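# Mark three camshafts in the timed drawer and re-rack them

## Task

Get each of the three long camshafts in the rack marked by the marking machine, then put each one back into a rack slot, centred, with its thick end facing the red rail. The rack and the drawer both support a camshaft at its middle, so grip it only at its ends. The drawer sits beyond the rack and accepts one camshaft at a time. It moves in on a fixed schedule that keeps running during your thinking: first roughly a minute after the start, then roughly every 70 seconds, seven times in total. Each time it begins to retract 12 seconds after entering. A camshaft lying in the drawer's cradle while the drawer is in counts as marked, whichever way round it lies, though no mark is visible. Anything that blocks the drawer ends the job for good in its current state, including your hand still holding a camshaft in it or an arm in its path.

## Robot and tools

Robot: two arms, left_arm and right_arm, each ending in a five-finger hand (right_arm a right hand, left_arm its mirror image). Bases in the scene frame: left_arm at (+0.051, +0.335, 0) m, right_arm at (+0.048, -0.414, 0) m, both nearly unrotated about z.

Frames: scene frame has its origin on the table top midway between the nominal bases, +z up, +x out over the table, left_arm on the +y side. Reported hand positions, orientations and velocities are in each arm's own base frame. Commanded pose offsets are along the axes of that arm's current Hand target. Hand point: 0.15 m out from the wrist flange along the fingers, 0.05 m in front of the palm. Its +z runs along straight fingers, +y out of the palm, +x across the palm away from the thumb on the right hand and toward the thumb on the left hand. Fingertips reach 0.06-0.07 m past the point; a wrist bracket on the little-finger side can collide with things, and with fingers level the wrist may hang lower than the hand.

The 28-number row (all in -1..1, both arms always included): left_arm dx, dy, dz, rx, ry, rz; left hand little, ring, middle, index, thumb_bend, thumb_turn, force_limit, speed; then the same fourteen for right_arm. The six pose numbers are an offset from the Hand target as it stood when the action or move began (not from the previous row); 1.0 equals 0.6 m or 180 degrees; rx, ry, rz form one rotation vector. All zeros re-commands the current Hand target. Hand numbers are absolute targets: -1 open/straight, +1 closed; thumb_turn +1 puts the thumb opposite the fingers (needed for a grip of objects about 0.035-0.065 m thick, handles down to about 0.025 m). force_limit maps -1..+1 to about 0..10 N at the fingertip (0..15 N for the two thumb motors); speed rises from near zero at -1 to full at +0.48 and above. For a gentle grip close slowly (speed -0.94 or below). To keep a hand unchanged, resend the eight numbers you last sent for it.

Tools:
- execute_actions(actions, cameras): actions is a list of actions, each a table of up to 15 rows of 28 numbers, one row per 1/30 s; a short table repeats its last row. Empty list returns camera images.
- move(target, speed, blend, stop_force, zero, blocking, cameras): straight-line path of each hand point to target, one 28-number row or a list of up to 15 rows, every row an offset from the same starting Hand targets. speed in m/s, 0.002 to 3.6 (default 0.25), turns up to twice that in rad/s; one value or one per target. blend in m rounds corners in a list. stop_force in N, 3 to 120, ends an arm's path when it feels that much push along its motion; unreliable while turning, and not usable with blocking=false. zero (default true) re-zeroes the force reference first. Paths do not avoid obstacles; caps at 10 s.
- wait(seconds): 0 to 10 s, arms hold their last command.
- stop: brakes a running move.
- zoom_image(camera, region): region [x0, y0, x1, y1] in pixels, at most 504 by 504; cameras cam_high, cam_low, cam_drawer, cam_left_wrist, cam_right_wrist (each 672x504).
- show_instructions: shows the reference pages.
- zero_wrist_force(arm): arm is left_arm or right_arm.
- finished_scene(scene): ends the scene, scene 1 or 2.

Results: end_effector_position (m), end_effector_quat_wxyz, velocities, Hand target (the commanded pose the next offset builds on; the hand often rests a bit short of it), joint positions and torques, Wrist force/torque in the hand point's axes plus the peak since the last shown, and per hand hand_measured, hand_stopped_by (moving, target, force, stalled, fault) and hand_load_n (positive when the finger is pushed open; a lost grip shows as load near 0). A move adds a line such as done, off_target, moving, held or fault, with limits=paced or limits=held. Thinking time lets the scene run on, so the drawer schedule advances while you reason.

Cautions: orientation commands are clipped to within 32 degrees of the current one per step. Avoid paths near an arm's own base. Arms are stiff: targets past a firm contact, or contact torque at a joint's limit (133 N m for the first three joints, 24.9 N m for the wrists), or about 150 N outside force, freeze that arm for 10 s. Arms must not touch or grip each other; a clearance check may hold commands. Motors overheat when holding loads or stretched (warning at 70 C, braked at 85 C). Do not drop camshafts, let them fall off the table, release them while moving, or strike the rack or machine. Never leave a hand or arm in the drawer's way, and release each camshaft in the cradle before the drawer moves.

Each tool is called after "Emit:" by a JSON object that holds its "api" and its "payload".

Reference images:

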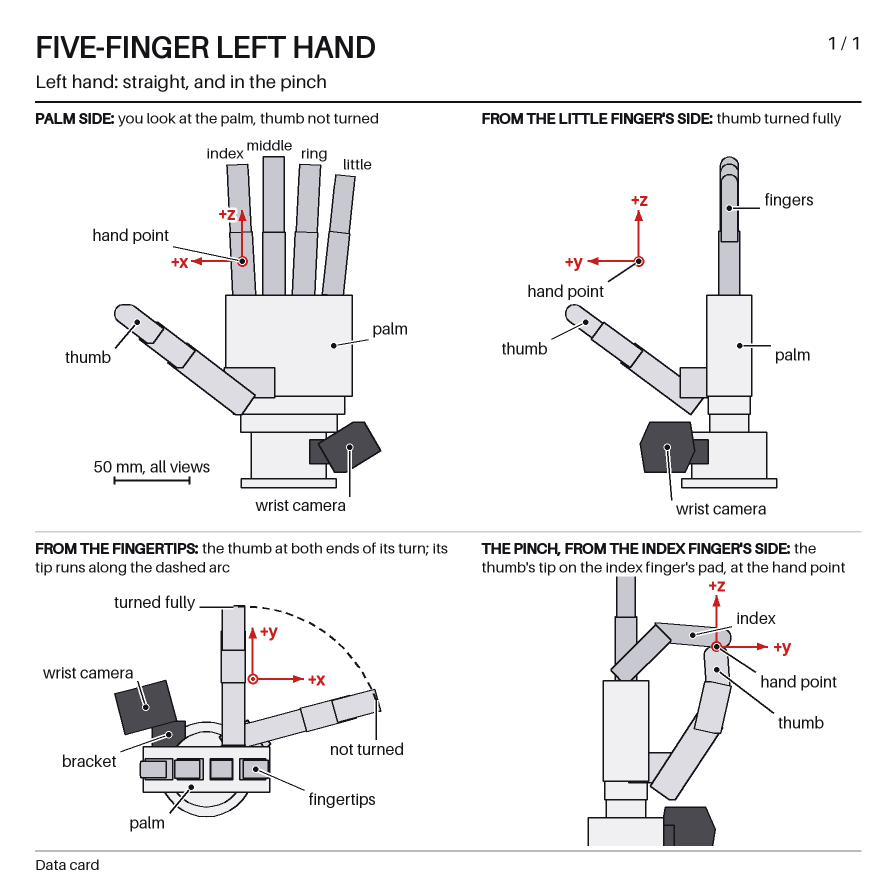

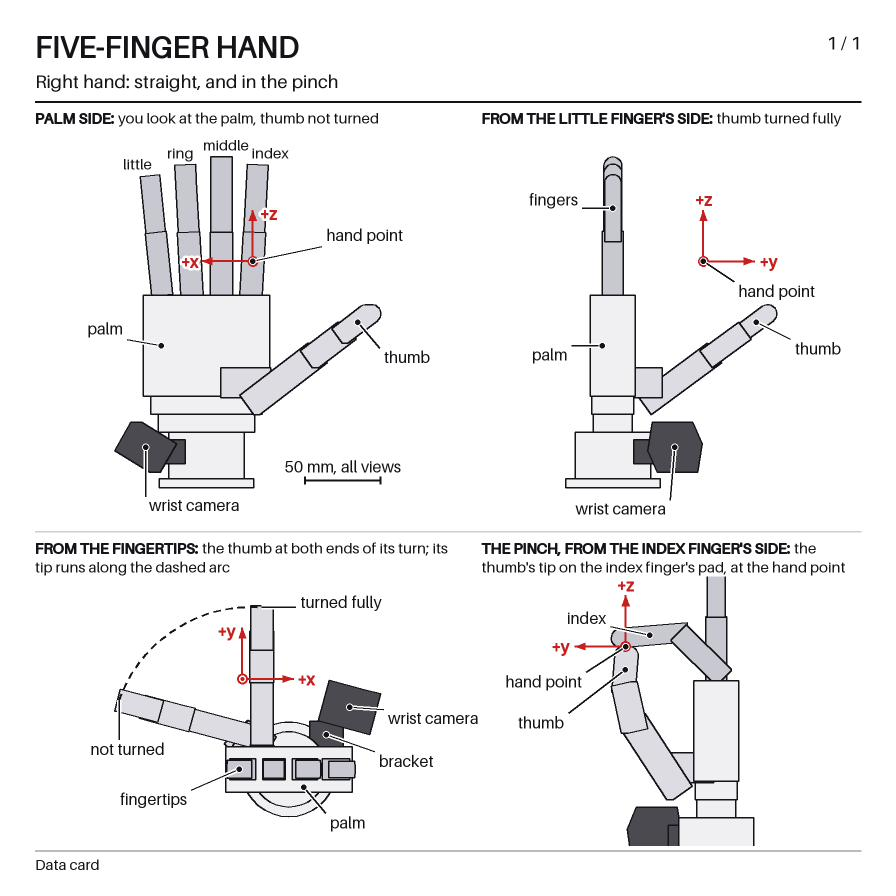

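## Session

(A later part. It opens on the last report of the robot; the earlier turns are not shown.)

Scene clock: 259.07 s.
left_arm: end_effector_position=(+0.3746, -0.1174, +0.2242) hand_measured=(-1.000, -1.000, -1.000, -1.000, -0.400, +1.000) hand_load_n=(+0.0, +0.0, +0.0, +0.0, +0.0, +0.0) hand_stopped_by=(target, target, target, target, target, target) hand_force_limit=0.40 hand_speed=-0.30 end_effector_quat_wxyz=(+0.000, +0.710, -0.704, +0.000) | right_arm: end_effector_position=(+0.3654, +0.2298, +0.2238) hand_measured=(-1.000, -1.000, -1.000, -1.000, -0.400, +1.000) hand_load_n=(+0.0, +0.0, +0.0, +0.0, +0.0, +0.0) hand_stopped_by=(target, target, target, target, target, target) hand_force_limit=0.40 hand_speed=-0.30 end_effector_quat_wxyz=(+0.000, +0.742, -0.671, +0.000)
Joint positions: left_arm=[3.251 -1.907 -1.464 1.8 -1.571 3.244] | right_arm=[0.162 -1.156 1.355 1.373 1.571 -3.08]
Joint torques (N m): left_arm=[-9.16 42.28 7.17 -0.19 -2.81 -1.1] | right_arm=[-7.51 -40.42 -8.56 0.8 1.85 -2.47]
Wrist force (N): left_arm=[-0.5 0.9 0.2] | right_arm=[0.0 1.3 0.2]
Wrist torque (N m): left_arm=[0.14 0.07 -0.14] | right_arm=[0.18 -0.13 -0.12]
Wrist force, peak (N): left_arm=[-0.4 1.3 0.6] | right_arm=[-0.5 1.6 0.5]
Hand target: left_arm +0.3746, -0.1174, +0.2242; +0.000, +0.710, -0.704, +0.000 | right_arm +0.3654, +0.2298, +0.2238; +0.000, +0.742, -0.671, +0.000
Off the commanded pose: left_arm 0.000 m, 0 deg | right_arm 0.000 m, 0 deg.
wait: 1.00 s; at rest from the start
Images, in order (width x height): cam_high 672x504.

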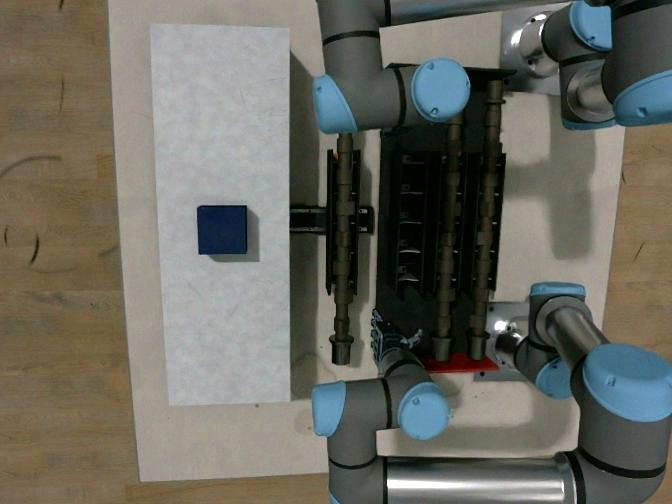

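Emit:
{"api": "wait", "payload": {"seconds": 2, "cameras": ["cam_high"]}}

Emit:
{"api": "wait", "payload": {"seconds": 2, "cameras": ["cam_high"]}}

Scene clock: 266.77 s.
left_arm: end_effector_position=(+0.3746, -0.1174, +0.2242) hand_measured=(-1.000, -1.000, -1.000, -1.000, -0.400, +1.000) hand_load_n=(+0.0, +0.0, +0.5, +0.0, +0.0, +0.0) hand_stopped_by=(target, target, target, target, target, target) hand_force_limit=0.40 hand_speed=-0.30 end_effector_quat_wxyz=(+0.000, +0.710, -0.704, +0.000) | right_arm: end_effector_position=(+0.3654, +0.2298, +0.2238) hand_measured=(-1.000, -1.000, -1.000, -1.000, -0.400, +1.000) hand_load_n=(+0.0, +0.0, +0.0, +0.0, +0.0, -0.5) hand_stopped_by=(target, target, target, target, target, target) hand_force_limit=0.40 hand_speed=-0.30 end_effector_quat_wxyz=(+0.000, +0.742, -0.671, +0.000)
Joint positions: left_arm=[3.251 -1.907 -1.464 1.8 -1.571 3.244] | right_arm=[0.162 -1.156 1.355 1.373 1.571 -3.08]
Joint torques (N m): left_arm=[-8.57 41.89 6.94 -0.37 -2.65 -0.84] | right_arm=[-6.95 -40.23 -8.11 0.79 1.93 -2.64]
Wrist force (N): left_arm=[-0.3 0.8 0.5] | right_arm=[-0.1 0.9 0.5]
Wrist torque (N m): left_arm=[0.09 0.06 -0.14] | right_arm=[0.11 -0.11 -0.15]
Wrist force, peak (N): left_arm=[-0.1 1.1 0.8] | right_arm=[0.3 1.8 0.4]
Hand target: left_arm +0.3746, -0.1174, +0.2242; +0.000, +0.710, -0.704, +0.000 | right_arm +0.3654, +0.2298, +0.2238; +0.000, +0.742, -0.671, +0.000
Off the commanded pose: left_arm 0.000 m, 0 deg | right_arm 0.000 m, 0 deg.
wait: 2.00 s; at rest from the start
Images, in order (width x height): cam_high 672x504.

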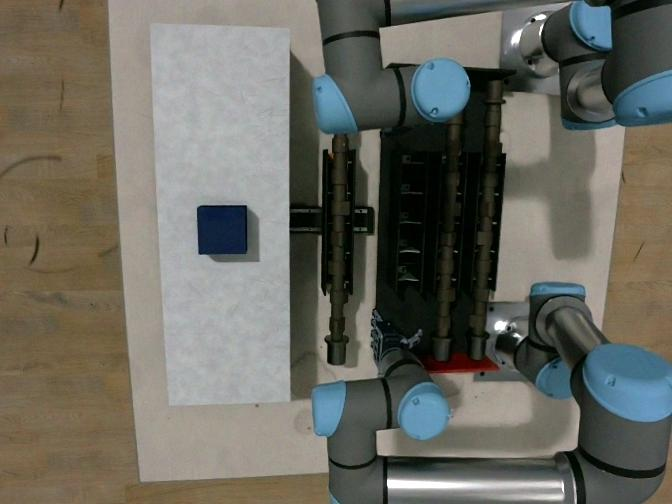

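Scene clock: 268.77 s.
left_arm: end_effector_position=(+0.3746, -0.1174, +0.2242) hand_measured=(-1.000, -1.000, -1.000, -1.000, -0.400, +1.000) hand_load_n=(+0.0, -0.5, +0.0, +0.0, +0.0, +0.0) hand_stopped_by=(target, target, target, target, target, target) hand_force_limit=0.40 hand_speed=-0.30 end_effector_quat_wxyz=(+0.000, +0.710, -0.704, +0.000) | right_arm: end_effector_position=(+0.3654, +0.2298, +0.2238) hand_measured=(-1.000, -1.000, -1.000, -1.000, -0.400, +1.000) hand_load_n=(+0.0, +0.0, +0.0, +0.0, +0.0, +0.0) hand_stopped_by=(target, target, target, target, target, target) hand_force_limit=0.40 hand_speed=-0.30 end_effector_quat_wxyz=(+0.000, +0.742, -0.671, +0.000)
Joint positions: left_arm=[3.251 -1.907 -1.464 1.8 -1.571 3.244] | right_arm=[0.162 -1.156 1.355 1.373 1.571 -3.08]
Joint torques (N m): left_arm=[-10.86 42.26 7.99 -0.33 -2.7 -0.85] | right_arm=[-7.04 -40.56 -8.36 0.78 1.89 -2.45]
Wrist force (N): left_arm=[-0.3 0.8 0.6] | right_arm=[0.0 1.3 0.6]
Wrist torque (N m): left_arm=[0.08 0.07 -0.13] | right_arm=[0.15 -0.14 -0.13]
Wrist force, peak (N): left_arm=[-0.5 1.1 0.5] | right_arm=[0.1 1.5 0.7]
Hand target: left_arm +0.3746, -0.1174, +0.2242; +0.000, +0.710, -0.704, +0.000 | right_arm +0.3654, +0.2298, +0.2238; +0.000, +0.742, -0.671, +0.000
Off the commanded pose: left_arm 0.000 m, 0 deg | right_arm 0.000 m, 0 deg.
wait: 2.00 s; at rest by 0.17 s
Images, in order (width x height): cam_high 672x504.

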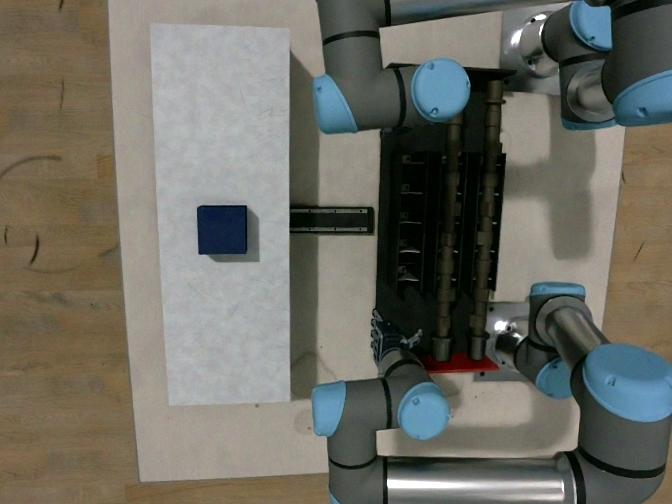

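Emit:
{"api": "wait", "payload": {"seconds": 9, "cameras": ["cam_high"]}}

Emit:
{"api": "wait", "payload": {"seconds": 2, "cameras": ["cam_high"]}}

Scene clock: 280.53 s.
left_arm: end_effector_position=(+0.3746, -0.1174, +0.2242) hand_measured=(-1.000, -1.000, -1.000, -1.000, -0.400, +1.000) hand_load_n=(+0.0, +0.0, +0.0, +0.0, +0.0, +0.0) hand_stopped_by=(target, target, target, target, target, target) hand_force_limit=0.40 hand_speed=-0.30 end_effector_quat_wxyz=(+0.000, +0.710, -0.704, +0.000) | right_arm: end_effector_position=(+0.3654, +0.2298, +0.2238) hand_measured=(-1.000, -1.000, -1.000, -1.000, -0.400, +1.000) hand_load_n=(+0.0, +0.0, +0.0, +0.0, -0.5, +0.0) hand_stopped_by=(target, target, target, target, target, target) hand_force_limit=0.40 hand_speed=-0.30 end_effector_quat_wxyz=(+0.000, +0.742, -0.671, +0.000)
Joint positions: left_arm=[3.251 -1.907 -1.464 1.8 -1.571 3.244] | right_arm=[0.162 -1.156 1.355 1.373 1.571 -3.08]
Joint torques (N m): left_arm=[-9.35 41.68 7.05 -0.22 -2.62 -0.48] | right_arm=[-6.53 -39.26 -8.79 0.78 1.95 -2.48]
Wrist force (N): left_arm=[-0.4 0.8 0.6] | right_arm=[-0.2 0.8 0.3]
Wrist torque (N m): left_arm=[0.08 0.07 -0.13] | right_arm=[0.11 -0.10 -0.15]
Wrist force, peak (N): left_arm=[-0.7 1.1 0.6] | right_arm=[0.0 1.6 0.6]
Hand target: left_arm +0.3746, -0.1174, +0.2242; +0.000, +0.710, -0.704, +0.000 | right_arm +0.3654, +0.2298, +0.2238; +0.000, +0.742, -0.671, +0.000
Off the commanded pose: left_arm 0.000 m, 0 deg | right_arm 0.000 m, 0 deg.
wait: 9.00 s; at rest from the start
Images, in order (width x height): cam_high 672x504.

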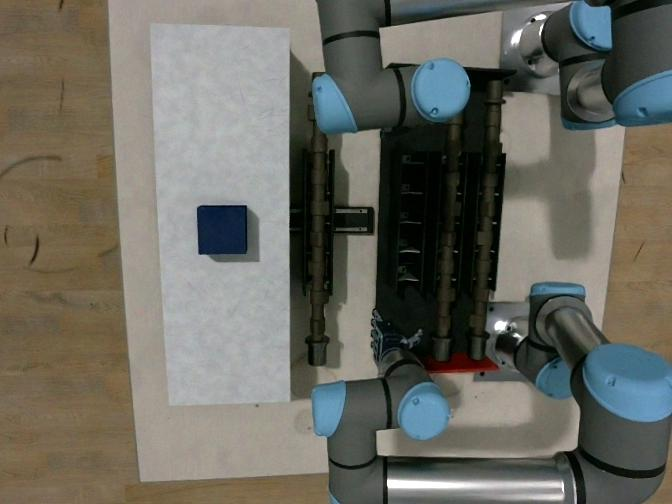

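Scene clock: 282.53 s.
left_arm: end_effector_position=(+0.3746, -0.1174, +0.2242) hand_measured=(-1.000, -1.000, -1.000, -1.000, -0.400, +1.000) hand_load_n=(+0.0, +0.0, +0.0, +0.0, +0.0, +0.0) hand_stopped_by=(target, target, target, target, target, target) hand_force_limit=0.40 hand_speed=-0.30 end_effector_quat_wxyz=(+0.000, +0.710, -0.704, +0.000) | right_arm: end_effector_position=(+0.3654, +0.2298, +0.2238) hand_measured=(-1.000, -1.000, -1.000, -1.000, -0.400, +1.000) hand_load_n=(+0.0, +0.0, +0.0, +0.0, +0.0, +0.0) hand_stopped_by=(target, target, target, target, target, target) hand_force_limit=0.40 hand_speed=-0.30 end_effector_quat_wxyz=(+0.000, +0.742, -0.671, +0.000)
Joint positions: left_arm=[3.251 -1.907 -1.464 1.8 -1.571 3.244] | right_arm=[0.162 -1.156 1.355 1.373 1.571 -3.08]
Joint torques (N m): left_arm=[-10.15 41.69 7.59 -0.38 -2.54 -0.46] | right_arm=[-7.08 -39.07 -8.33 0.92 1.79 -2.42]
Wrist force (N): left_arm=[-0.3 0.9 0.5] | right_arm=[0.1 1.5 0.6]
Wrist torque (N m): left_arm=[0.10 0.07 -0.14] | right_arm=[0.18 -0.16 -0.11]
Wrist force, peak (N): left_arm=[-0.6 1.0 0.7] | right_arm=[-0.4 1.6 0.6]
Hand target: left_arm +0.3746, -0.1174, +0.2242; +0.000, +0.710, -0.704, +0.000 | right_arm +0.3654, +0.2298, +0.2238; +0.000, +0.742, -0.671, +0.000
Off the commanded pose: left_arm 0.000 m, 0 deg | right_arm 0.000 m, 0 deg.
wait: 2.00 s; at rest by 0.17 s
Images, in order (width x height): cam_high 672x504.

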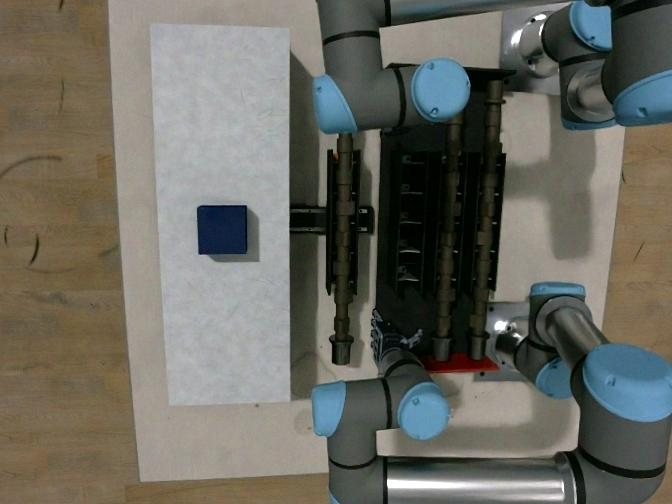

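Emit:
{"api": "move", "payload": {"target": [[0,-0.1667,0.02,0,0,0,-1,-1,-1,-1,-0.4,1,0.4,-0.3,0,-0.1665,0.02,0,0,0,-1,-1,-1,-1,-0.4,1,0.4,-0.3],[0,-0.1667,0.2102,0,0,0,-1,-1,-1,-1,-0.4,1,0.4,-0.3,0,-0.1665,0.2148,0,0,0,-1,-1,-1,-1,-0.4,1,0.4,-0.3],[0,-0.1667,0.2102,0,0,0,0.6,0.6,0.6,0.6,0.4,1,-0.1,-0.4,0,-0.1665,0.2148,0,0,0,0.6,0.6,0.6,0.6,0.4,1,-0.1,-0.4],[0,-0.1667,0.2102,0,0,0,0.7,0.7,0.7,0.7,0.42,1,0.4,-0.5,0,-0.1665,0.2148,0,0,0,0.7,0.7,0.7,0.7,0.42,1,0.4,-0.5]], "speed": 0.2, "blend": [0.02,0,0,0], "cameras": ["cam_left_wrist","cam_right_wrist"]}}

Scene clock: 290.27 s.
left_arm: end_effector_position=(+0.4746, -0.1166, +0.0981) hand_measured=(-0.070, -0.088, -0.014, -0.056, +0.040, +1.000) hand_load_n=(+1.5, +6.5, +1.5, +14.5, +17.5, +3.0) hand_stopped_by=(force, force, force, force, force, target) hand_force_limit=0.40 hand_speed=-0.50 end_effector_quat_wxyz=(+0.000, +0.710, -0.704, +0.000) | right_arm: end_effector_position=(+0.4648, +0.2397, +0.0948) hand_measured=(-0.196, -0.232, -0.180, -0.330, +0.042, +1.000) hand_load_n=(+6.0, +12.5, +1.0, +6.0, +16.0, +3.0) hand_stopped_by=(force, force, force, force, force, target) hand_force_limit=0.40 hand_speed=-0.50 end_effector_quat_wxyz=(+0.000, +0.742, -0.671, +0.000)
Joint positions: left_arm=[3.232 -2.234 -1.298 1.961 -1.571 3.224] | right_arm=[0.151 -0.836 1.182 1.226 1.571 -3.091]
Joint torques (N m): left_arm=[4.83 65.08 23.71 -9 0.52 -1.56] | right_arm=[7.44 -52.79 -17.07 12.43 -0.47 -0.24]
Wrist force (N): left_arm=[1.5 -17.2 26.5] | right_arm=[3.3 -25.3 16.1]
Wrist torque (N m): left_arm=[-0.61 0.61 0.32] | right_arm=[-0.98 -0.96 -0.92]
Wrist force, peak (N): left_arm=[1.5 -18.8 26.0] | right_arm=[3.2 -26.9 15.3]
Hand target: left_arm +0.4746, -0.1166, +0.0981; +0.000, +0.710, -0.704, +0.000 | right_arm +0.4647, +0.2397, +0.0949; +0.000, +0.742, -0.671, +0.000
Off the commanded pose: left_arm 0.000 m, 0 deg | right_arm 0.000 m, 0 deg.
move: done
camera_calibration:
cam_left_wrist: T_world_to_cam=[[0.976056, -0.212846, -0.0448448, -0.48049], [-0.159648, -0.841012, 0.516924, -0.0783442], [-0.14774, -0.497388, -0.854856, 0.213162], [0, 0, 0, 1]] pos_world=[0.48797, -0.062135, 0.201173]
cam_right_wrist: T_world_to_cam=[[-0.923328, -0.38233, 0.0359017, 0.511961], [-0.302178, 0.781075, 0.546452, -0.0995756], [-0.236967, 0.493706, -0.836721, 0.188749], [0, 0, 0, 1]] pos_world=[0.487346, 0.180328, 0.193963]
Images, in order (width x height): cam_left_wrist 672x504, cam_right_wrist 672x504.

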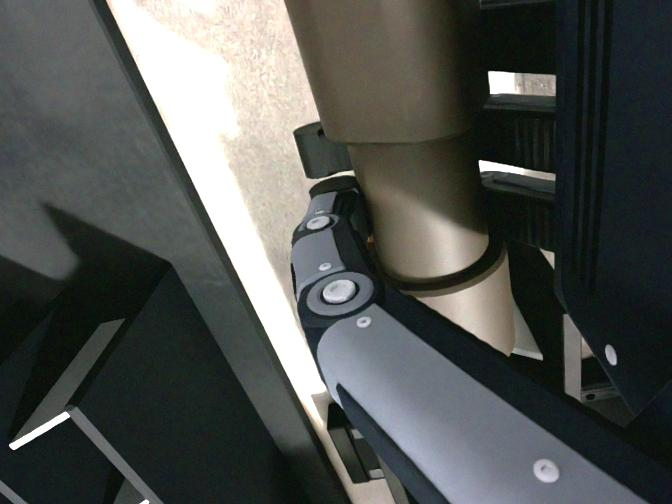

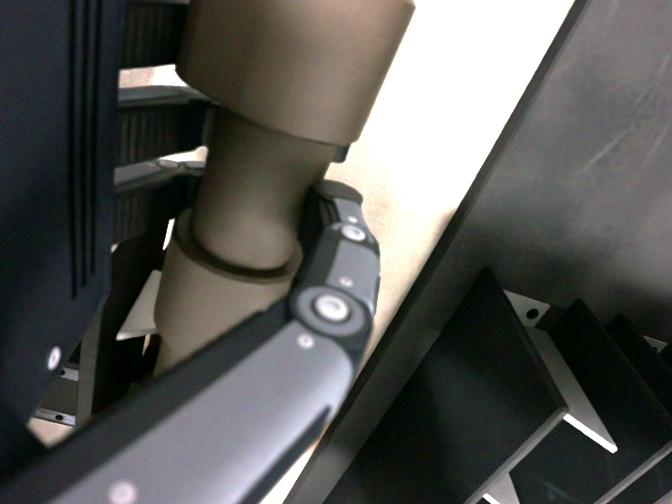

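Emit:
{"api": "move", "payload": {"target": [[0,0,-0.2,0,0,0,0.7,0.7,0.7,0.7,0.42,1,0.4,-0.5,0,0,-0.2,0,0,0,0.7,0.7,0.7,0.7,0.42,1,0.4,-0.5],[0.0123,0.2415,-0.2,0,0,0,0.7,0.7,0.7,0.7,0.42,1,0.4,-0.5,-0.0208,0.2403,-0.2,0,0,0,0.7,0.7,0.7,0.7,0.42,1,0.4,-0.5],[0.0123,0.2415,-0.075,0,0,0,0.7,0.7,0.7,0.7,0.42,1,0.4,-0.5,-0.0208,0.2403,-0.075,0,0,0,0.7,0.7,0.7,0.7,0.42,1,0.4,-0.5]], "speed": 0.15, "blend": [0.02,0.02,0], "cameras": ["cam_high","cam_left_wrist","cam_right_wrist"]}}

Emit:
{"api": "zoom_image", "payload": {"camera": "cam_high", "region": [350, 120, 510, 240]}}

Emit:
{"api": "zoom_image", "payload": {"camera": "cam_high", "region": [350, 210, 510, 330]}}

Scene clock: 299.50 s.
left_arm: end_effector_position=(+0.3298, -0.1251, +0.1432) hand_measured=(-0.070, -0.088, -0.014, -0.056, +0.038, +1.000) hand_load_n=(+1.5, +5.5, +1.0, +13.0, +18.0, +2.5) hand_stopped_by=(force, force, force, force, force, target) hand_force_limit=0.40 hand_speed=-0.50 end_effector_quat_wxyz=(+0.000, +0.710, -0.704, +0.000) | right_arm: end_effector_position=(+0.3201, +0.2378, +0.1401) hand_measured=(-0.196, -0.232, -0.180, -0.330, +0.040, +1.000) hand_load_n=(+5.0, +9.0, +1.0, +5.0, +19.5, +3.5) hand_stopped_by=(force, force, force, force, force, target) hand_force_limit=0.40 hand_speed=-0.50 end_effector_quat_wxyz=(+0.000, +0.742, -0.671, +0.000)
Joint positions: left_arm=[3.244 -1.874 -1.73 2.032 -1.571 3.236] | right_arm=[0.199 -1.18 1.615 1.136 1.571 -3.043]
Joint torques (N m): left_arm=[7.23 39.23 15.95 -4.15 3.63 0.39] | right_arm=[-8.13 -36.12 -12.66 2.93 -2.56 -2.11]
Wrist force (N): left_arm=[-3.6 -0.2 25.7] | right_arm=[2.7 2.8 16.1]
Wrist torque (N m): left_arm=[-0.37 0.52 -0.35] | right_arm=[-0.11 -0.66 -0.31]
Wrist force, peak (N): left_arm=[0.9 -18.4 37.9] | right_arm=[0.3 -26.6 29.0]
Hand target: left_arm +0.3298, -0.1251, +0.1431; +0.000, +0.710, -0.704, +0.000 | right_arm +0.3201, +0.2378, +0.1400; +0.000, +0.742, -0.671, +0.000
Off the commanded pose: left_arm 0.000 m, 0 deg | right_arm 0.000 m, 0 deg.
move: done
camera_calibration:
cam_left_wrist: T_world_to_cam=[[0.976041, -0.212898, -0.0449262, -0.338922], [-0.159649, -0.841004, 0.516938, -0.131925], [-0.147838, -0.49738, -0.854843, 0.226126], [0, 0, 0, 1]] pos_world=[0.34317, -0.0706349, 0.246273]
cam_right_wrist: T_world_to_cam=[[-0.923307, -0.382374, 0.03598, 0.375946], [-0.302169, 0.781061, 0.546477, -0.166499], [-0.237061, 0.493694, -0.836701, 0.19338], [0, 0, 0, 1]] pos_world=[0.342646, 0.178328, 0.239263]
Images, in order (width x height): cam_high 672x504, cam_left_wrist 672x504, cam_right_wrist 672x504.

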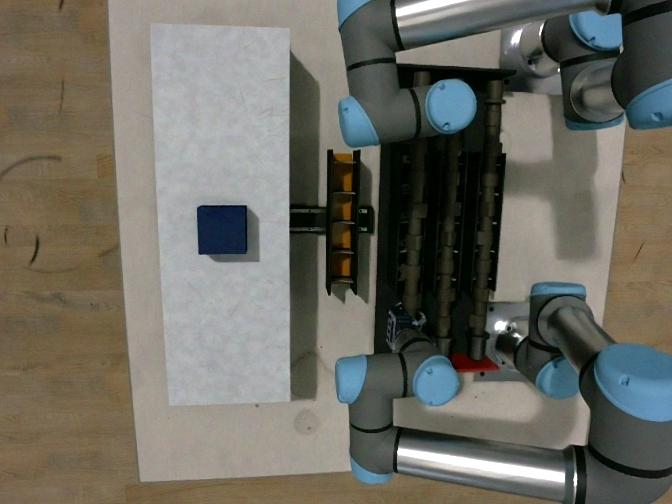

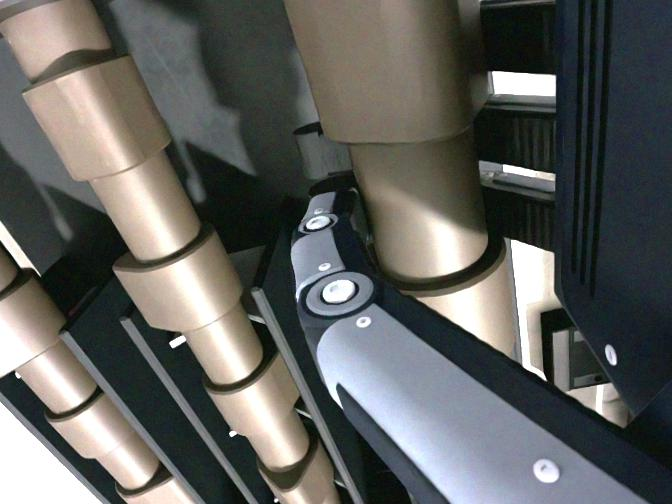

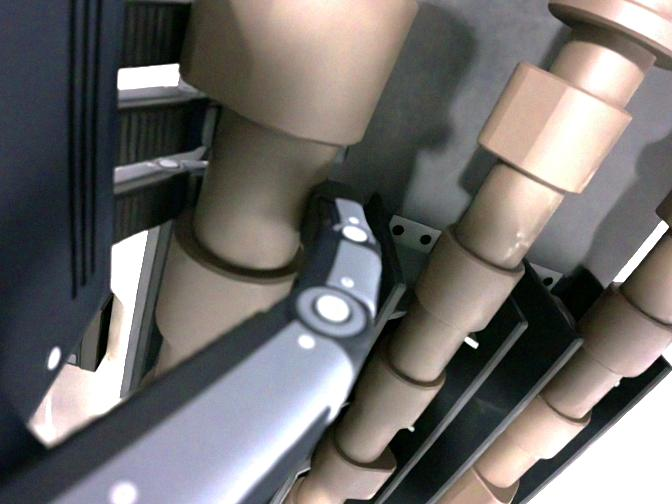

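Scaled by 3.150.

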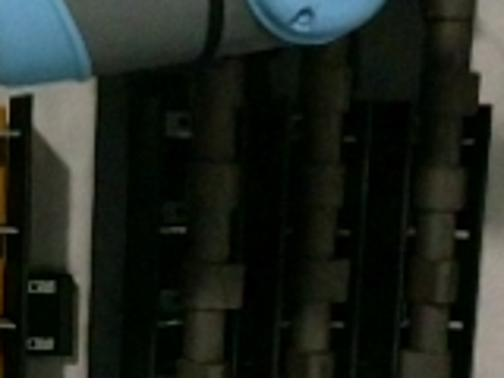

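Scaled by 3.150.

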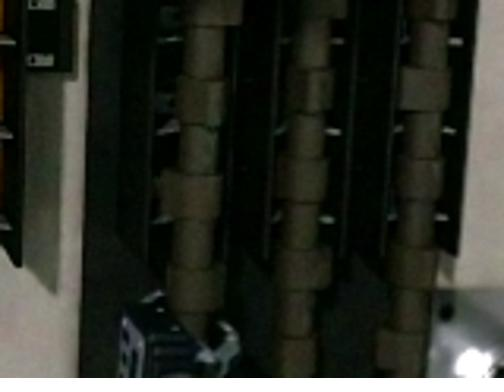

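Emit:
{"api": "move", "payload": {"target": [[0,0.0058,0.01,0,0,0,0.7,0.7,0.7,0.7,0.42,1,0.4,-0.5,0,0.0058,0.01,0,0,0,0.7,0.7,0.7,0.7,0.42,1,0.4,-0.5],[0,0.0058,0.081,0,0,0,0.7,0.7,0.7,0.7,0.42,1,0.4,-0.5,0,0.0058,0.0777,0,0,0,0.7,0.7,0.7,0.7,0.42,1,0.4,-0.5]], "speed": 0.06, "stop_force": 14}}

Scene clock: 309.03 s.
left_arm: end_effector_position=(+0.3263, -0.1252, +0.0969) hand_measured=(-0.070, -0.086, -0.014, -0.056, +0.038, +1.000) hand_load_n=(+0.0, +1.5, +0.5, +8.5, +17.0, +3.5) hand_stopped_by=(force, force, force, force, force, target) hand_force_limit=0.40 hand_speed=-0.50 end_effector_quat_wxyz=(+0.000, +0.710, -0.704, +0.000) | right_arm: end_effector_position=(+0.3165, +0.2374, +0.0934) hand_measured=(-0.196, -0.232, -0.180, -0.330, +0.040, +1.000) hand_load_n=(+5.0, +9.0, +0.5, +4.5, +19.0, +3.5) hand_stopped_by=(force, force, force, force, force, target) hand_force_limit=0.40 hand_speed=-0.50 end_effector_quat_wxyz=(+0.000, +0.742, -0.671, +0.000)
Joint positions: left_arm=[3.245 -1.921 -1.799 2.149 -1.571 3.237] | right_arm=[0.2 -1.135 1.683 1.024 1.571 -3.042]
Joint torques (N m): left_arm=[6.76 27.71 8.85 -2.03 -1.81 -1.64] | right_arm=[3.08 -44.43 -23.74 3.36 2.65 0.62]
Wrist force (N): left_arm=[1.1 5.9 19.4] | right_arm=[-1.1 3.5 14.6]
Wrist torque (N m): left_arm=[-0.03 0.21 -0.37] | right_arm=[-0.12 -0.90 -0.26]
Wrist force, peak (N): left_arm=[3.2 0.8 27.3] | right_arm=[-6.5 2.1 18.0]
Hand target: left_arm +0.3263, -0.1252, +0.0969; +0.000, +0.710, -0.704, +0.000 (not the last commanded pose) | right_arm +0.3166, +0.2374, +0.0934; +0.000, +0.742, -0.671, +0.000
Off the commanded pose: left_arm 0.002 m, 0 deg | right_arm 0.000 m, 0 deg.
move: contact (left_arm)

Emit:
{"api": "move", "payload": {"target": [[0,0,0.0035,0,0,0,0.7,0.7,0.7,0.7,0.42,1,0.4,-0.5,0,0,0,0,0,0,0.7,0.7,0.7,0.7,0.42,1,0.4,-0.5],[0,0,0.0035,0,0,0,-1,-1,-1,-1,-0.4,1,0.4,-0.3,0,0,0,0,0,0,-1,-1,-1,-1,-0.4,1,0.4,-0.3],[0,-0.005,-0.19,0,0,0,-1,-1,-1,-1,-0.4,1,0.4,-0.3,0,-0.005,-0.19,0,0,0,-1,-1,-1,-1,-0.4,1,0.4,-0.3]], "speed": 0.2, "cameras": ["cam_high","cam_drawer","cam_left_wrist","cam_right_wrist"]}}

Scene clock: 315.40 s.
left_arm: end_effector_position=(+0.3293, -0.1252, +0.2108) hand_measured=(-1.000, -1.000, -1.000, -1.000, -0.400, +1.000) hand_load_n=(+0.0, +0.0, +0.0, +0.0, +0.0, +0.0) hand_stopped_by=(target, target, target, target, target, target) hand_force_limit=0.40 hand_speed=-0.30 end_effector_quat_wxyz=(+0.000, +0.710, -0.704, +0.000) | right_arm: end_effector_position=(+0.3196, +0.2377, +0.2073) hand_measured=(-1.000, -1.000, -1.000, -1.000, -0.400, +1.000) hand_load_n=(+0.0, +0.0, +0.0, +0.0, +0.0, +0.0) hand_stopped_by=(target, target, target, target, target, target) hand_force_limit=0.40 hand_speed=-0.30 end_effector_quat_wxyz=(+0.000, +0.742, -0.671, +0.000)
Joint positions: left_arm=[3.244 -1.813 -1.623 1.866 -1.571 3.236] | right_arm=[0.199 -1.236 1.511 1.296 1.571 -3.043]
Joint torques (N m): left_arm=[-7.53 31.22 25.85 -4.97 -2.55 -1.61] | right_arm=[-3.52 -30.2 -21.67 4.27 1.98 -2]
Wrist force (N): left_arm=[-0.5 0.6 0.2] | right_arm=[-0.3 1.7 0.4]
Wrist torque (N m): left_arm=[0.09 0.07 -0.05] | right_arm=[0.22 -0.09 -0.05]
Wrist force, peak (N): left_arm=[1.1 6.0 19.4] | right_arm=[-1.5 3.7 14.6]
Hand target: left_arm +0.3293, -0.1252, +0.2109; +0.000, +0.710, -0.704, +0.000 | right_arm +0.3196, +0.2377, +0.2074; +0.000, +0.742, -0.671, +0.000
Off the commanded pose: left_arm 0.000 m, 0 deg | right_arm 0.000 m, 0 deg.
move: done
camera_calibration:
cam_left_wrist: T_world_to_cam=[[0.976039, -0.21294, -0.0447626, -0.33545], [-0.159756, -0.840944, 0.517002, -0.166929], [-0.147733, -0.497464, -0.854813, 0.283788], [0, 0, 0, 1]] pos_world=[0.34267, -0.0706345, 0.313873]
cam_right_wrist: T_world_to_cam=[[-0.923335, -0.382301, 0.036029, 0.37301], [-0.302084, 0.781096, 0.546475, -0.203331], [-0.23706, 0.493696, -0.8367, 0.249537], [0, 0, 0, 1]] pos_world=[0.342146, 0.178228, 0.306463]
Images, in order (width x height): cam_high 672x504, cam_drawer 672x504, cam_left_wrist 672x504, cam_right_wrist 672x504.

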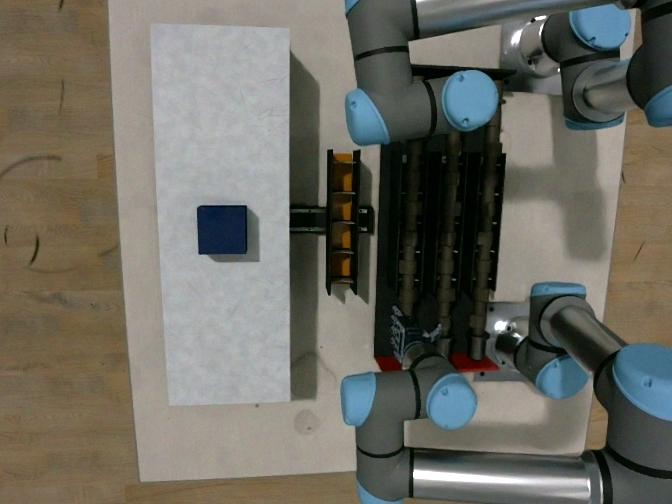

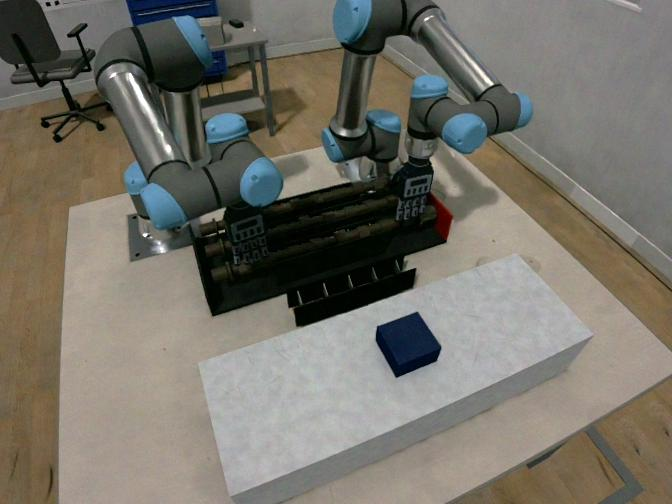

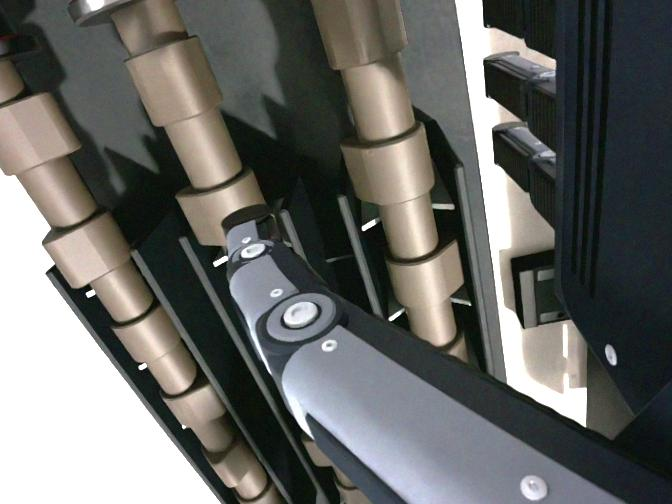

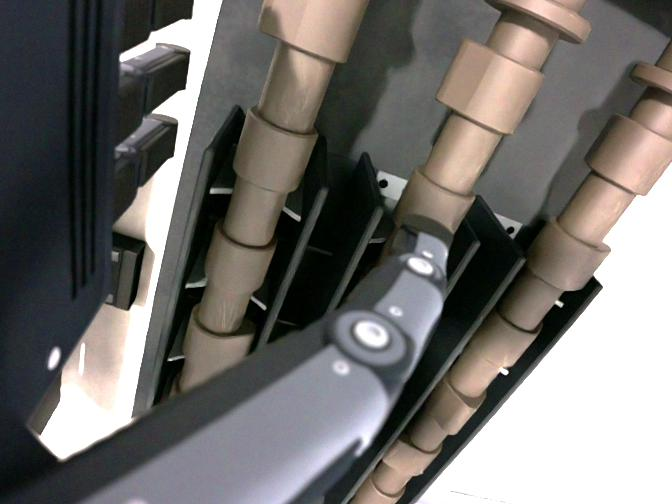

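Emit:
{"api": "move", "payload": {"target": [[0.0068,0.1515,0,0,0,0,-1,-1,-1,-1,-0.4,1,0.4,-0.3,-0.0127,0.1515,0,0,0,0,-1,-1,-1,-1,-0.4,1,0.4,-0.3],[0.0068,0.1515,0.08,0,0,0,-1,-1,-1,-1,-0.4,1,0.4,-0.3,-0.0127,0.1515,0.08,0,0,0,-1,-1,-1,-1,-0.4,1,0.4,-0.3]], "speed": 0.2, "blend": [0.02,0], "cameras": ["cam_left_wrist","cam_right_wrist","cam_drawer"]}}

Scene clock: 340.00 s.
left_arm: end_effector_position=(+0.2384, -0.1299, +0.1630) hand_measured=(-1.000, -1.000, -1.000, -1.000, -0.400, +1.000) hand_load_n=(+0.0, +0.0, +0.0, +0.0, +0.0, +0.5) hand_stopped_by=(target, target, target, target, target, target) hand_force_limit=0.40 hand_speed=-0.30 end_effector_quat_wxyz=(+0.000, +0.710, -0.704, +0.000) | right_arm: end_effector_position=(+0.2284, +0.2362, +0.1595) hand_measured=(-1.000, -1.000, -1.000, -1.000, -0.400, +1.000) hand_load_n=(-0.5, +0.0, +0.0, +0.0, +0.0, +0.0) hand_stopped_by=(target, target, target, target, target, target) hand_force_limit=0.40 hand_speed=-0.30 end_effector_quat_wxyz=(+0.000, +0.742, -0.671, +0.000)
Joint positions: left_arm=[3.26 -1.647 -1.951 2.028 -1.571 3.252] | right_arm=[0.249 -1.379 1.828 1.123 1.571 -2.993]
Joint torques (N m): left_arm=[-11.01 13.61 5.96 0.47 2.58 -1.74] | right_arm=[-6.66 -18.5 -6.06 0.55 -1.89 -2.44]
Wrist force (N): left_arm=[-0.3 0.8 0.3] | right_arm=[0.4 1.8 0.6]
Wrist torque (N m): left_arm=[0.12 0.05 -0.14] | right_arm=[0.22 -0.21 -0.01]
Wrist force, peak (N): left_arm=[-0.5 0.5 2.1] | right_arm=[-0.1 2.8 -0.4]
Hand target: left_arm +0.2384, -0.1299, +0.1629; +0.000, +0.710, -0.704, +0.000 | right_arm +0.2284, +0.2362, +0.1594; +0.000, +0.742, -0.671, +0.000
Off the commanded pose: left_arm 0.000 m, 0 deg | right_arm 0.000 m, 0 deg.
move: done
camera_calibration:
cam_left_wrist: T_world_to_cam=[[0.976056, -0.212846, -0.0448448, -0.249866], [-0.159648, -0.841012, 0.516924, -0.160787], [-0.14774, -0.497388, -0.854856, 0.22713], [0, 0, 0, 1]] pos_world=[0.25177, -0.075435, 0.266073]
cam_right_wrist: T_world_to_cam=[[-0.9233, -0.382403, 0.0358527, 0.290044], [-0.302264, 0.78104, 0.546454, -0.203605], [-0.236968, 0.493704, -0.836721, 0.188595], [0, 0, 0, 1]] pos_world=[0.250946, 0.176828, 0.258663]
Images, in order (width x height): cam_drawer 672x504, cam_left_wrist 672x504, cam_right_wrist 672x504.

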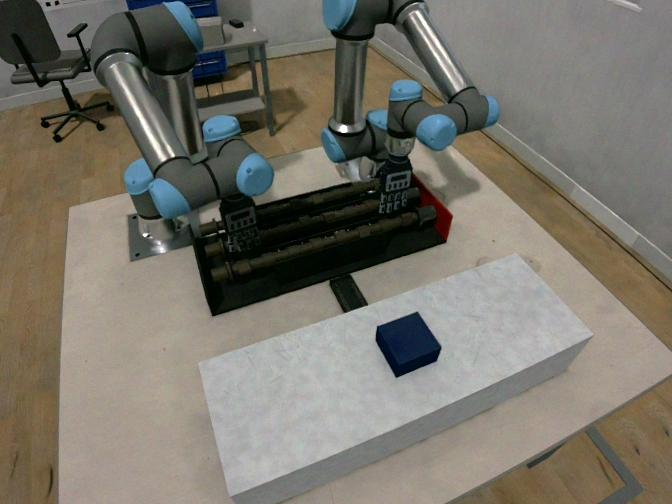

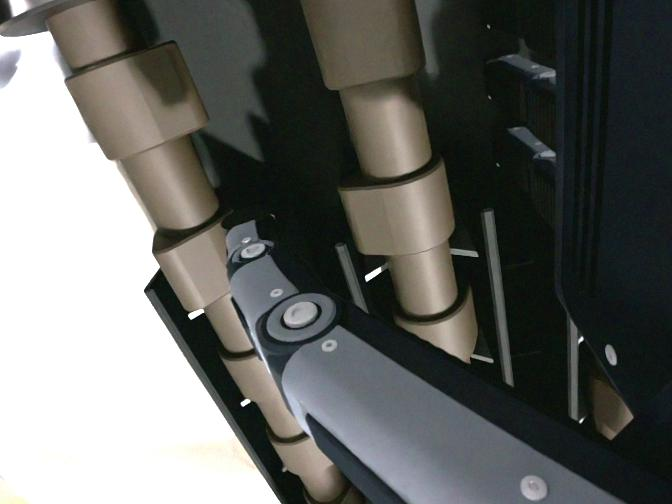

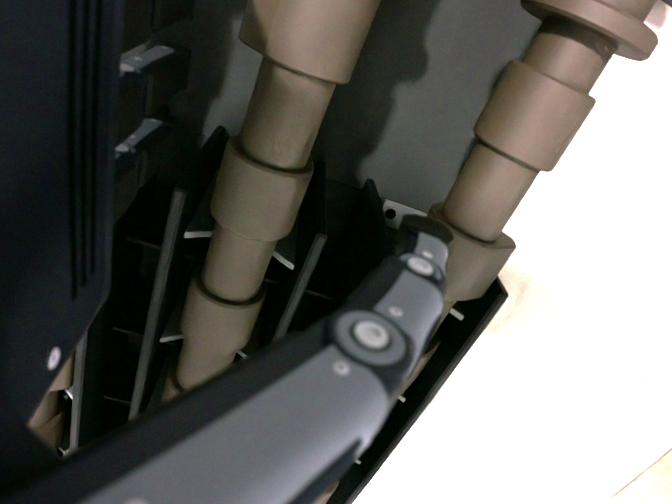

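Emit:
{"api": "move", "payload": {"target": [0,0,0.1073,0,0,0,-1,-1,-1,-1,-0.4,1,0.4,-0.3,0,0,0.1065,0,0,0,-1,-1,-1,-1,-0.4,1,0.4,-0.3], "speed": 0.12, "stop_force": 12, "cameras": ["cam_left_wrist","cam_right_wrist"]}}

Scene clock: 352.30 s.
left_arm: end_effector_position=(+0.2384, -0.1299, +0.0985) hand_measured=(-1.000, -1.000, -1.000, -1.000, -0.400, +1.000) hand_load_n=(+0.0, +0.0, +0.0, +0.0, +0.0, +0.0) hand_stopped_by=(target, target, target, target, target, target) hand_force_limit=0.40 hand_speed=-0.30 end_effector_quat_wxyz=(+0.000, +0.710, -0.704, +0.000) | right_arm: end_effector_position=(+0.2284, +0.2362, +0.0955) hand_measured=(-1.000, -1.000, -1.000, -1.000, -0.400, +1.000) hand_load_n=(+0.0, +0.0, +0.0, +0.0, +0.0, +0.0) hand_stopped_by=(target, target, target, target, target, target) hand_force_limit=0.40 hand_speed=-0.30 end_effector_quat_wxyz=(+0.000, +0.742, -0.671, +0.000)
Joint positions: left_arm=[3.26 -1.734 -2.044 2.207 -1.571 3.252] | right_arm=[0.249 -1.299 1.914 0.957 1.571 -2.993]
Joint torques (N m): left_arm=[9.09 14.18 15.38 0.52 1.82 -1.54] | right_arm=[2.76 -18.03 -6.17 0.76 -2.02 2.49]
Wrist force (N): left_arm=[-0.6 0.6 0.4] | right_arm=[-0.3 1.6 0.1]
Wrist torque (N m): left_arm=[0.07 0.10 -0.13] | right_arm=[0.22 -0.09 -0.06]
Wrist force, peak (N): left_arm=[-0.4 0.8 1.5] | right_arm=[0.1 2.1 0.3]
Hand target: left_arm +0.2384, -0.1299, +0.0985; +0.000, +0.710, -0.704, +0.000 | right_arm +0.2283, +0.2362, +0.0955; +0.000, +0.742, -0.671, +0.000
Off the commanded pose: left_arm 0.000 m, 0 deg | right_arm 0.000 m, 0 deg.
move: done
camera_calibration:
cam_left_wrist: T_world_to_cam=[[0.976037, -0.212939, -0.044813, -0.252762], [-0.159755, -0.841033, 0.516857, -0.127458], [-0.147748, -0.497313, -0.854898, 0.172093], [0, 0, 0, 1]] pos_world=[0.25177, -0.075435, 0.201673]
cam_right_wrist: T_world_to_cam=[[-0.923328, -0.38233, 0.0359017, 0.292285], [-0.302178, 0.781075, 0.546452, -0.168581], [-0.236967, 0.493706, -0.836721, 0.135093], [0, 0, 0, 1]] pos_world=[0.250946, 0.176728, 0.194663]
Images, in order (width x height): cam_left_wrist 672x504, cam_right_wrist 672x504.

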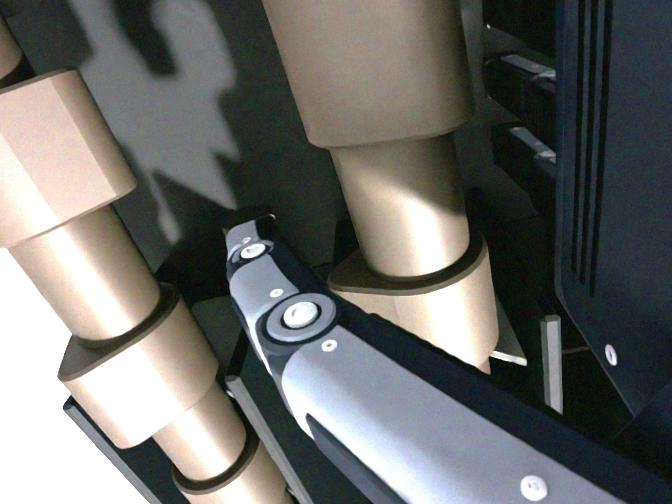

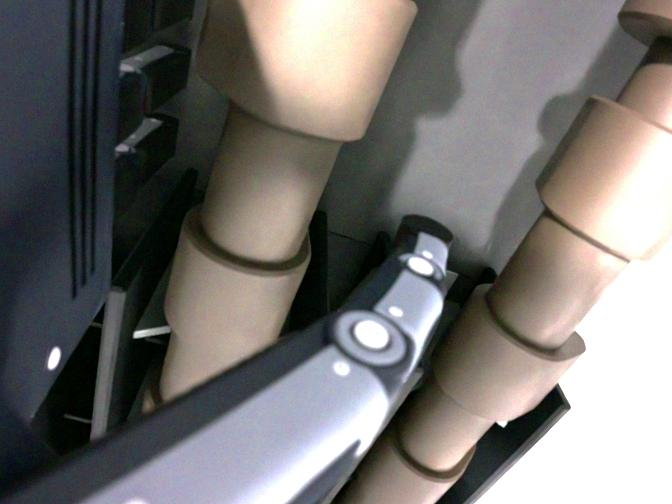

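Emit:
{"api": "move", "payload": {"target": [[0,0,0,0,0,0,0.6,0.6,0.6,0.6,0.4,1,-0.1,-0.4,0,0,0,0,0,0,0.6,0.6,0.6,0.6,0.4,1,-0.1,-0.4],[0,0,0,0,0,0,0.7,0.7,0.7,0.7,0.42,1,0.4,-0.5,0,0,0,0,0,0,0.7,0.7,0.7,0.7,0.42,1,0.4,-0.5],[0,0,-0.2,0,0,0,0.7,0.7,0.7,0.7,0.42,1,0.4,-0.5,0,0,-0.2,0,0,0,0.7,0.7,0.7,0.7,0.42,1,0.4,-0.5]], "speed": 0.15, "cameras": ["cam_high","cam_drawer","cam_left_wrist","cam_right_wrist"]}}

Scene clock: 358.53 s.
left_arm: end_effector_position=(+0.2384, -0.1300, +0.2184) hand_measured=(-0.072, -0.086, -0.016, -0.086, -0.046, +1.000) hand_load_n=(+4.0, +8.5, +2.5, +7.5, +21.0, +3.0) hand_stopped_by=(force, force, force, force, force, target) hand_force_limit=0.40 hand_speed=-0.50 end_effector_quat_wxyz=(+0.000, +0.710, -0.704, +0.000) | right_arm: end_effector_position=(+0.2284, +0.2363, +0.2155) hand_measured=(-0.194, -0.222, -0.180, -0.266, -0.004, +1.000) hand_load_n=(+0.0, +10.0, +0.5, +9.5, +22.0, +3.5) hand_stopped_by=(force, force, force, force, force, target) hand_force_limit=0.40 hand_speed=-0.50 end_effector_quat_wxyz=(+0.000, +0.742, -0.671, +0.000)
Joint positions: left_arm=[3.26 -1.596 -1.854 1.878 -1.571 3.252] | right_arm=[0.249 -1.429 1.733 1.267 1.571 -2.993]
Joint torques (N m): left_arm=[-5.95 23.22 28.84 -7.89 0.45 1.65] | right_arm=[-5.48 -25.9 -25.68 7.18 0.68 -1.15]
Wrist force (N): left_arm=[-2.9 1.7 24.8] | right_arm=[1.9 1.1 18.0]
Wrist torque (N m): left_arm=[-0.07 0.75 0.04] | right_arm=[-0.17 -0.44 -0.06]
Wrist force, peak (N): left_arm=[0.1 2.8 30.4] | right_arm=[-0.3 0.9 22.2]
Hand target: left_arm +0.2384, -0.1299, +0.2185; +0.000, +0.710, -0.704, +0.000 | right_arm +0.2284, +0.2362, +0.2155; +0.000, +0.742, -0.671, +0.000
Off the commanded pose: left_arm 0.000 m, 0 deg | right_arm 0.000 m, 0 deg.
move: done
camera_calibration:
cam_left_wrist: T_world_to_cam=[[0.976055, -0.21288, -0.0447112, -0.247422], [-0.159745, -0.840999, 0.516915, -0.189448], [-0.147643, -0.497395, -0.854868, 0.274553], [0, 0, 0, 1]] pos_world=[0.25177, -0.0754349, 0.321573]
cam_right_wrist: T_world_to_cam=[[-0.923365, -0.382239, 0.0359182, 0.288006], [-0.302075, 0.781071, 0.546515, -0.234224], [-0.236954, 0.493783, -0.836678, 0.235336], [0, 0, 0, 1]] pos_world=[0.250945, 0.176828, 0.314563]
Images, in order (width x height): cam_high 672x504, cam_drawer 672x504, cam_left_wrist 672x504, cam_right_wrist 672x504.

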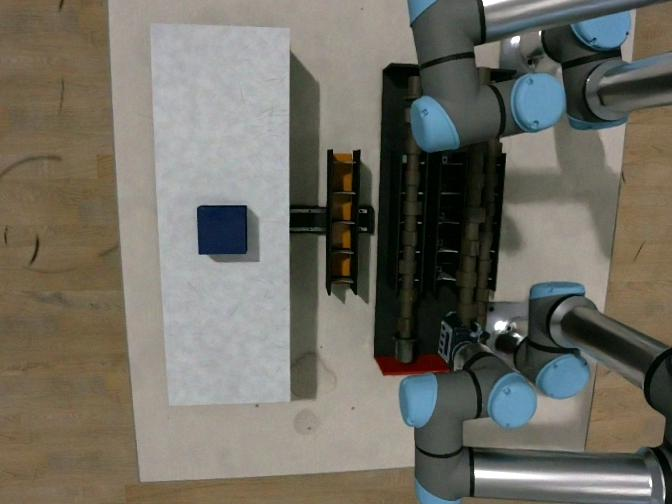

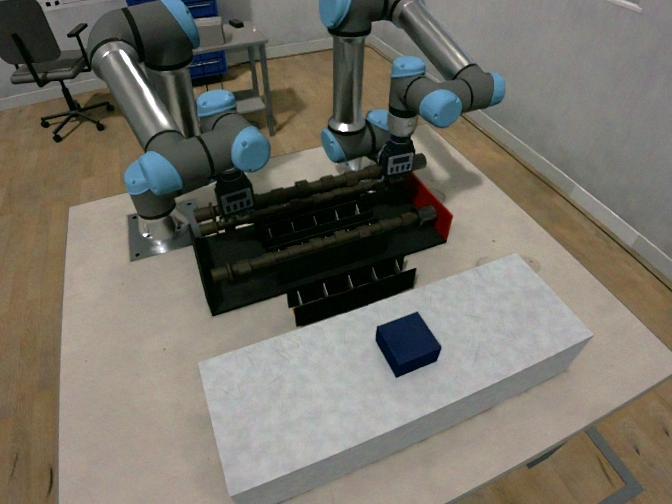

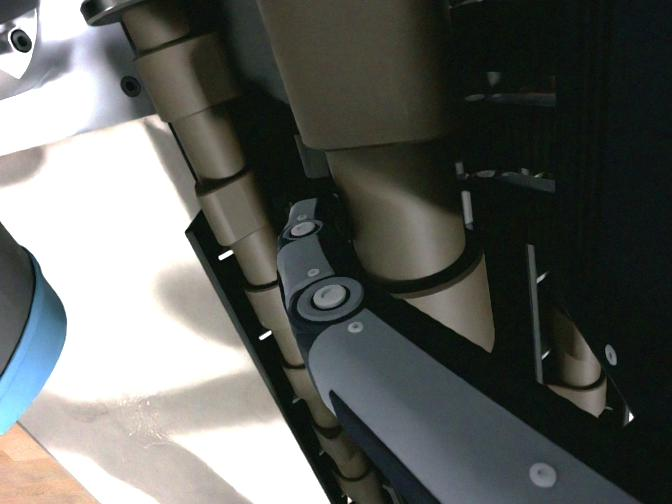

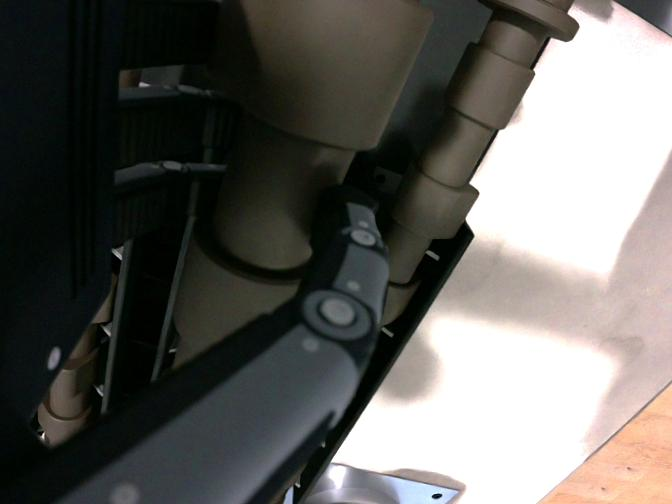

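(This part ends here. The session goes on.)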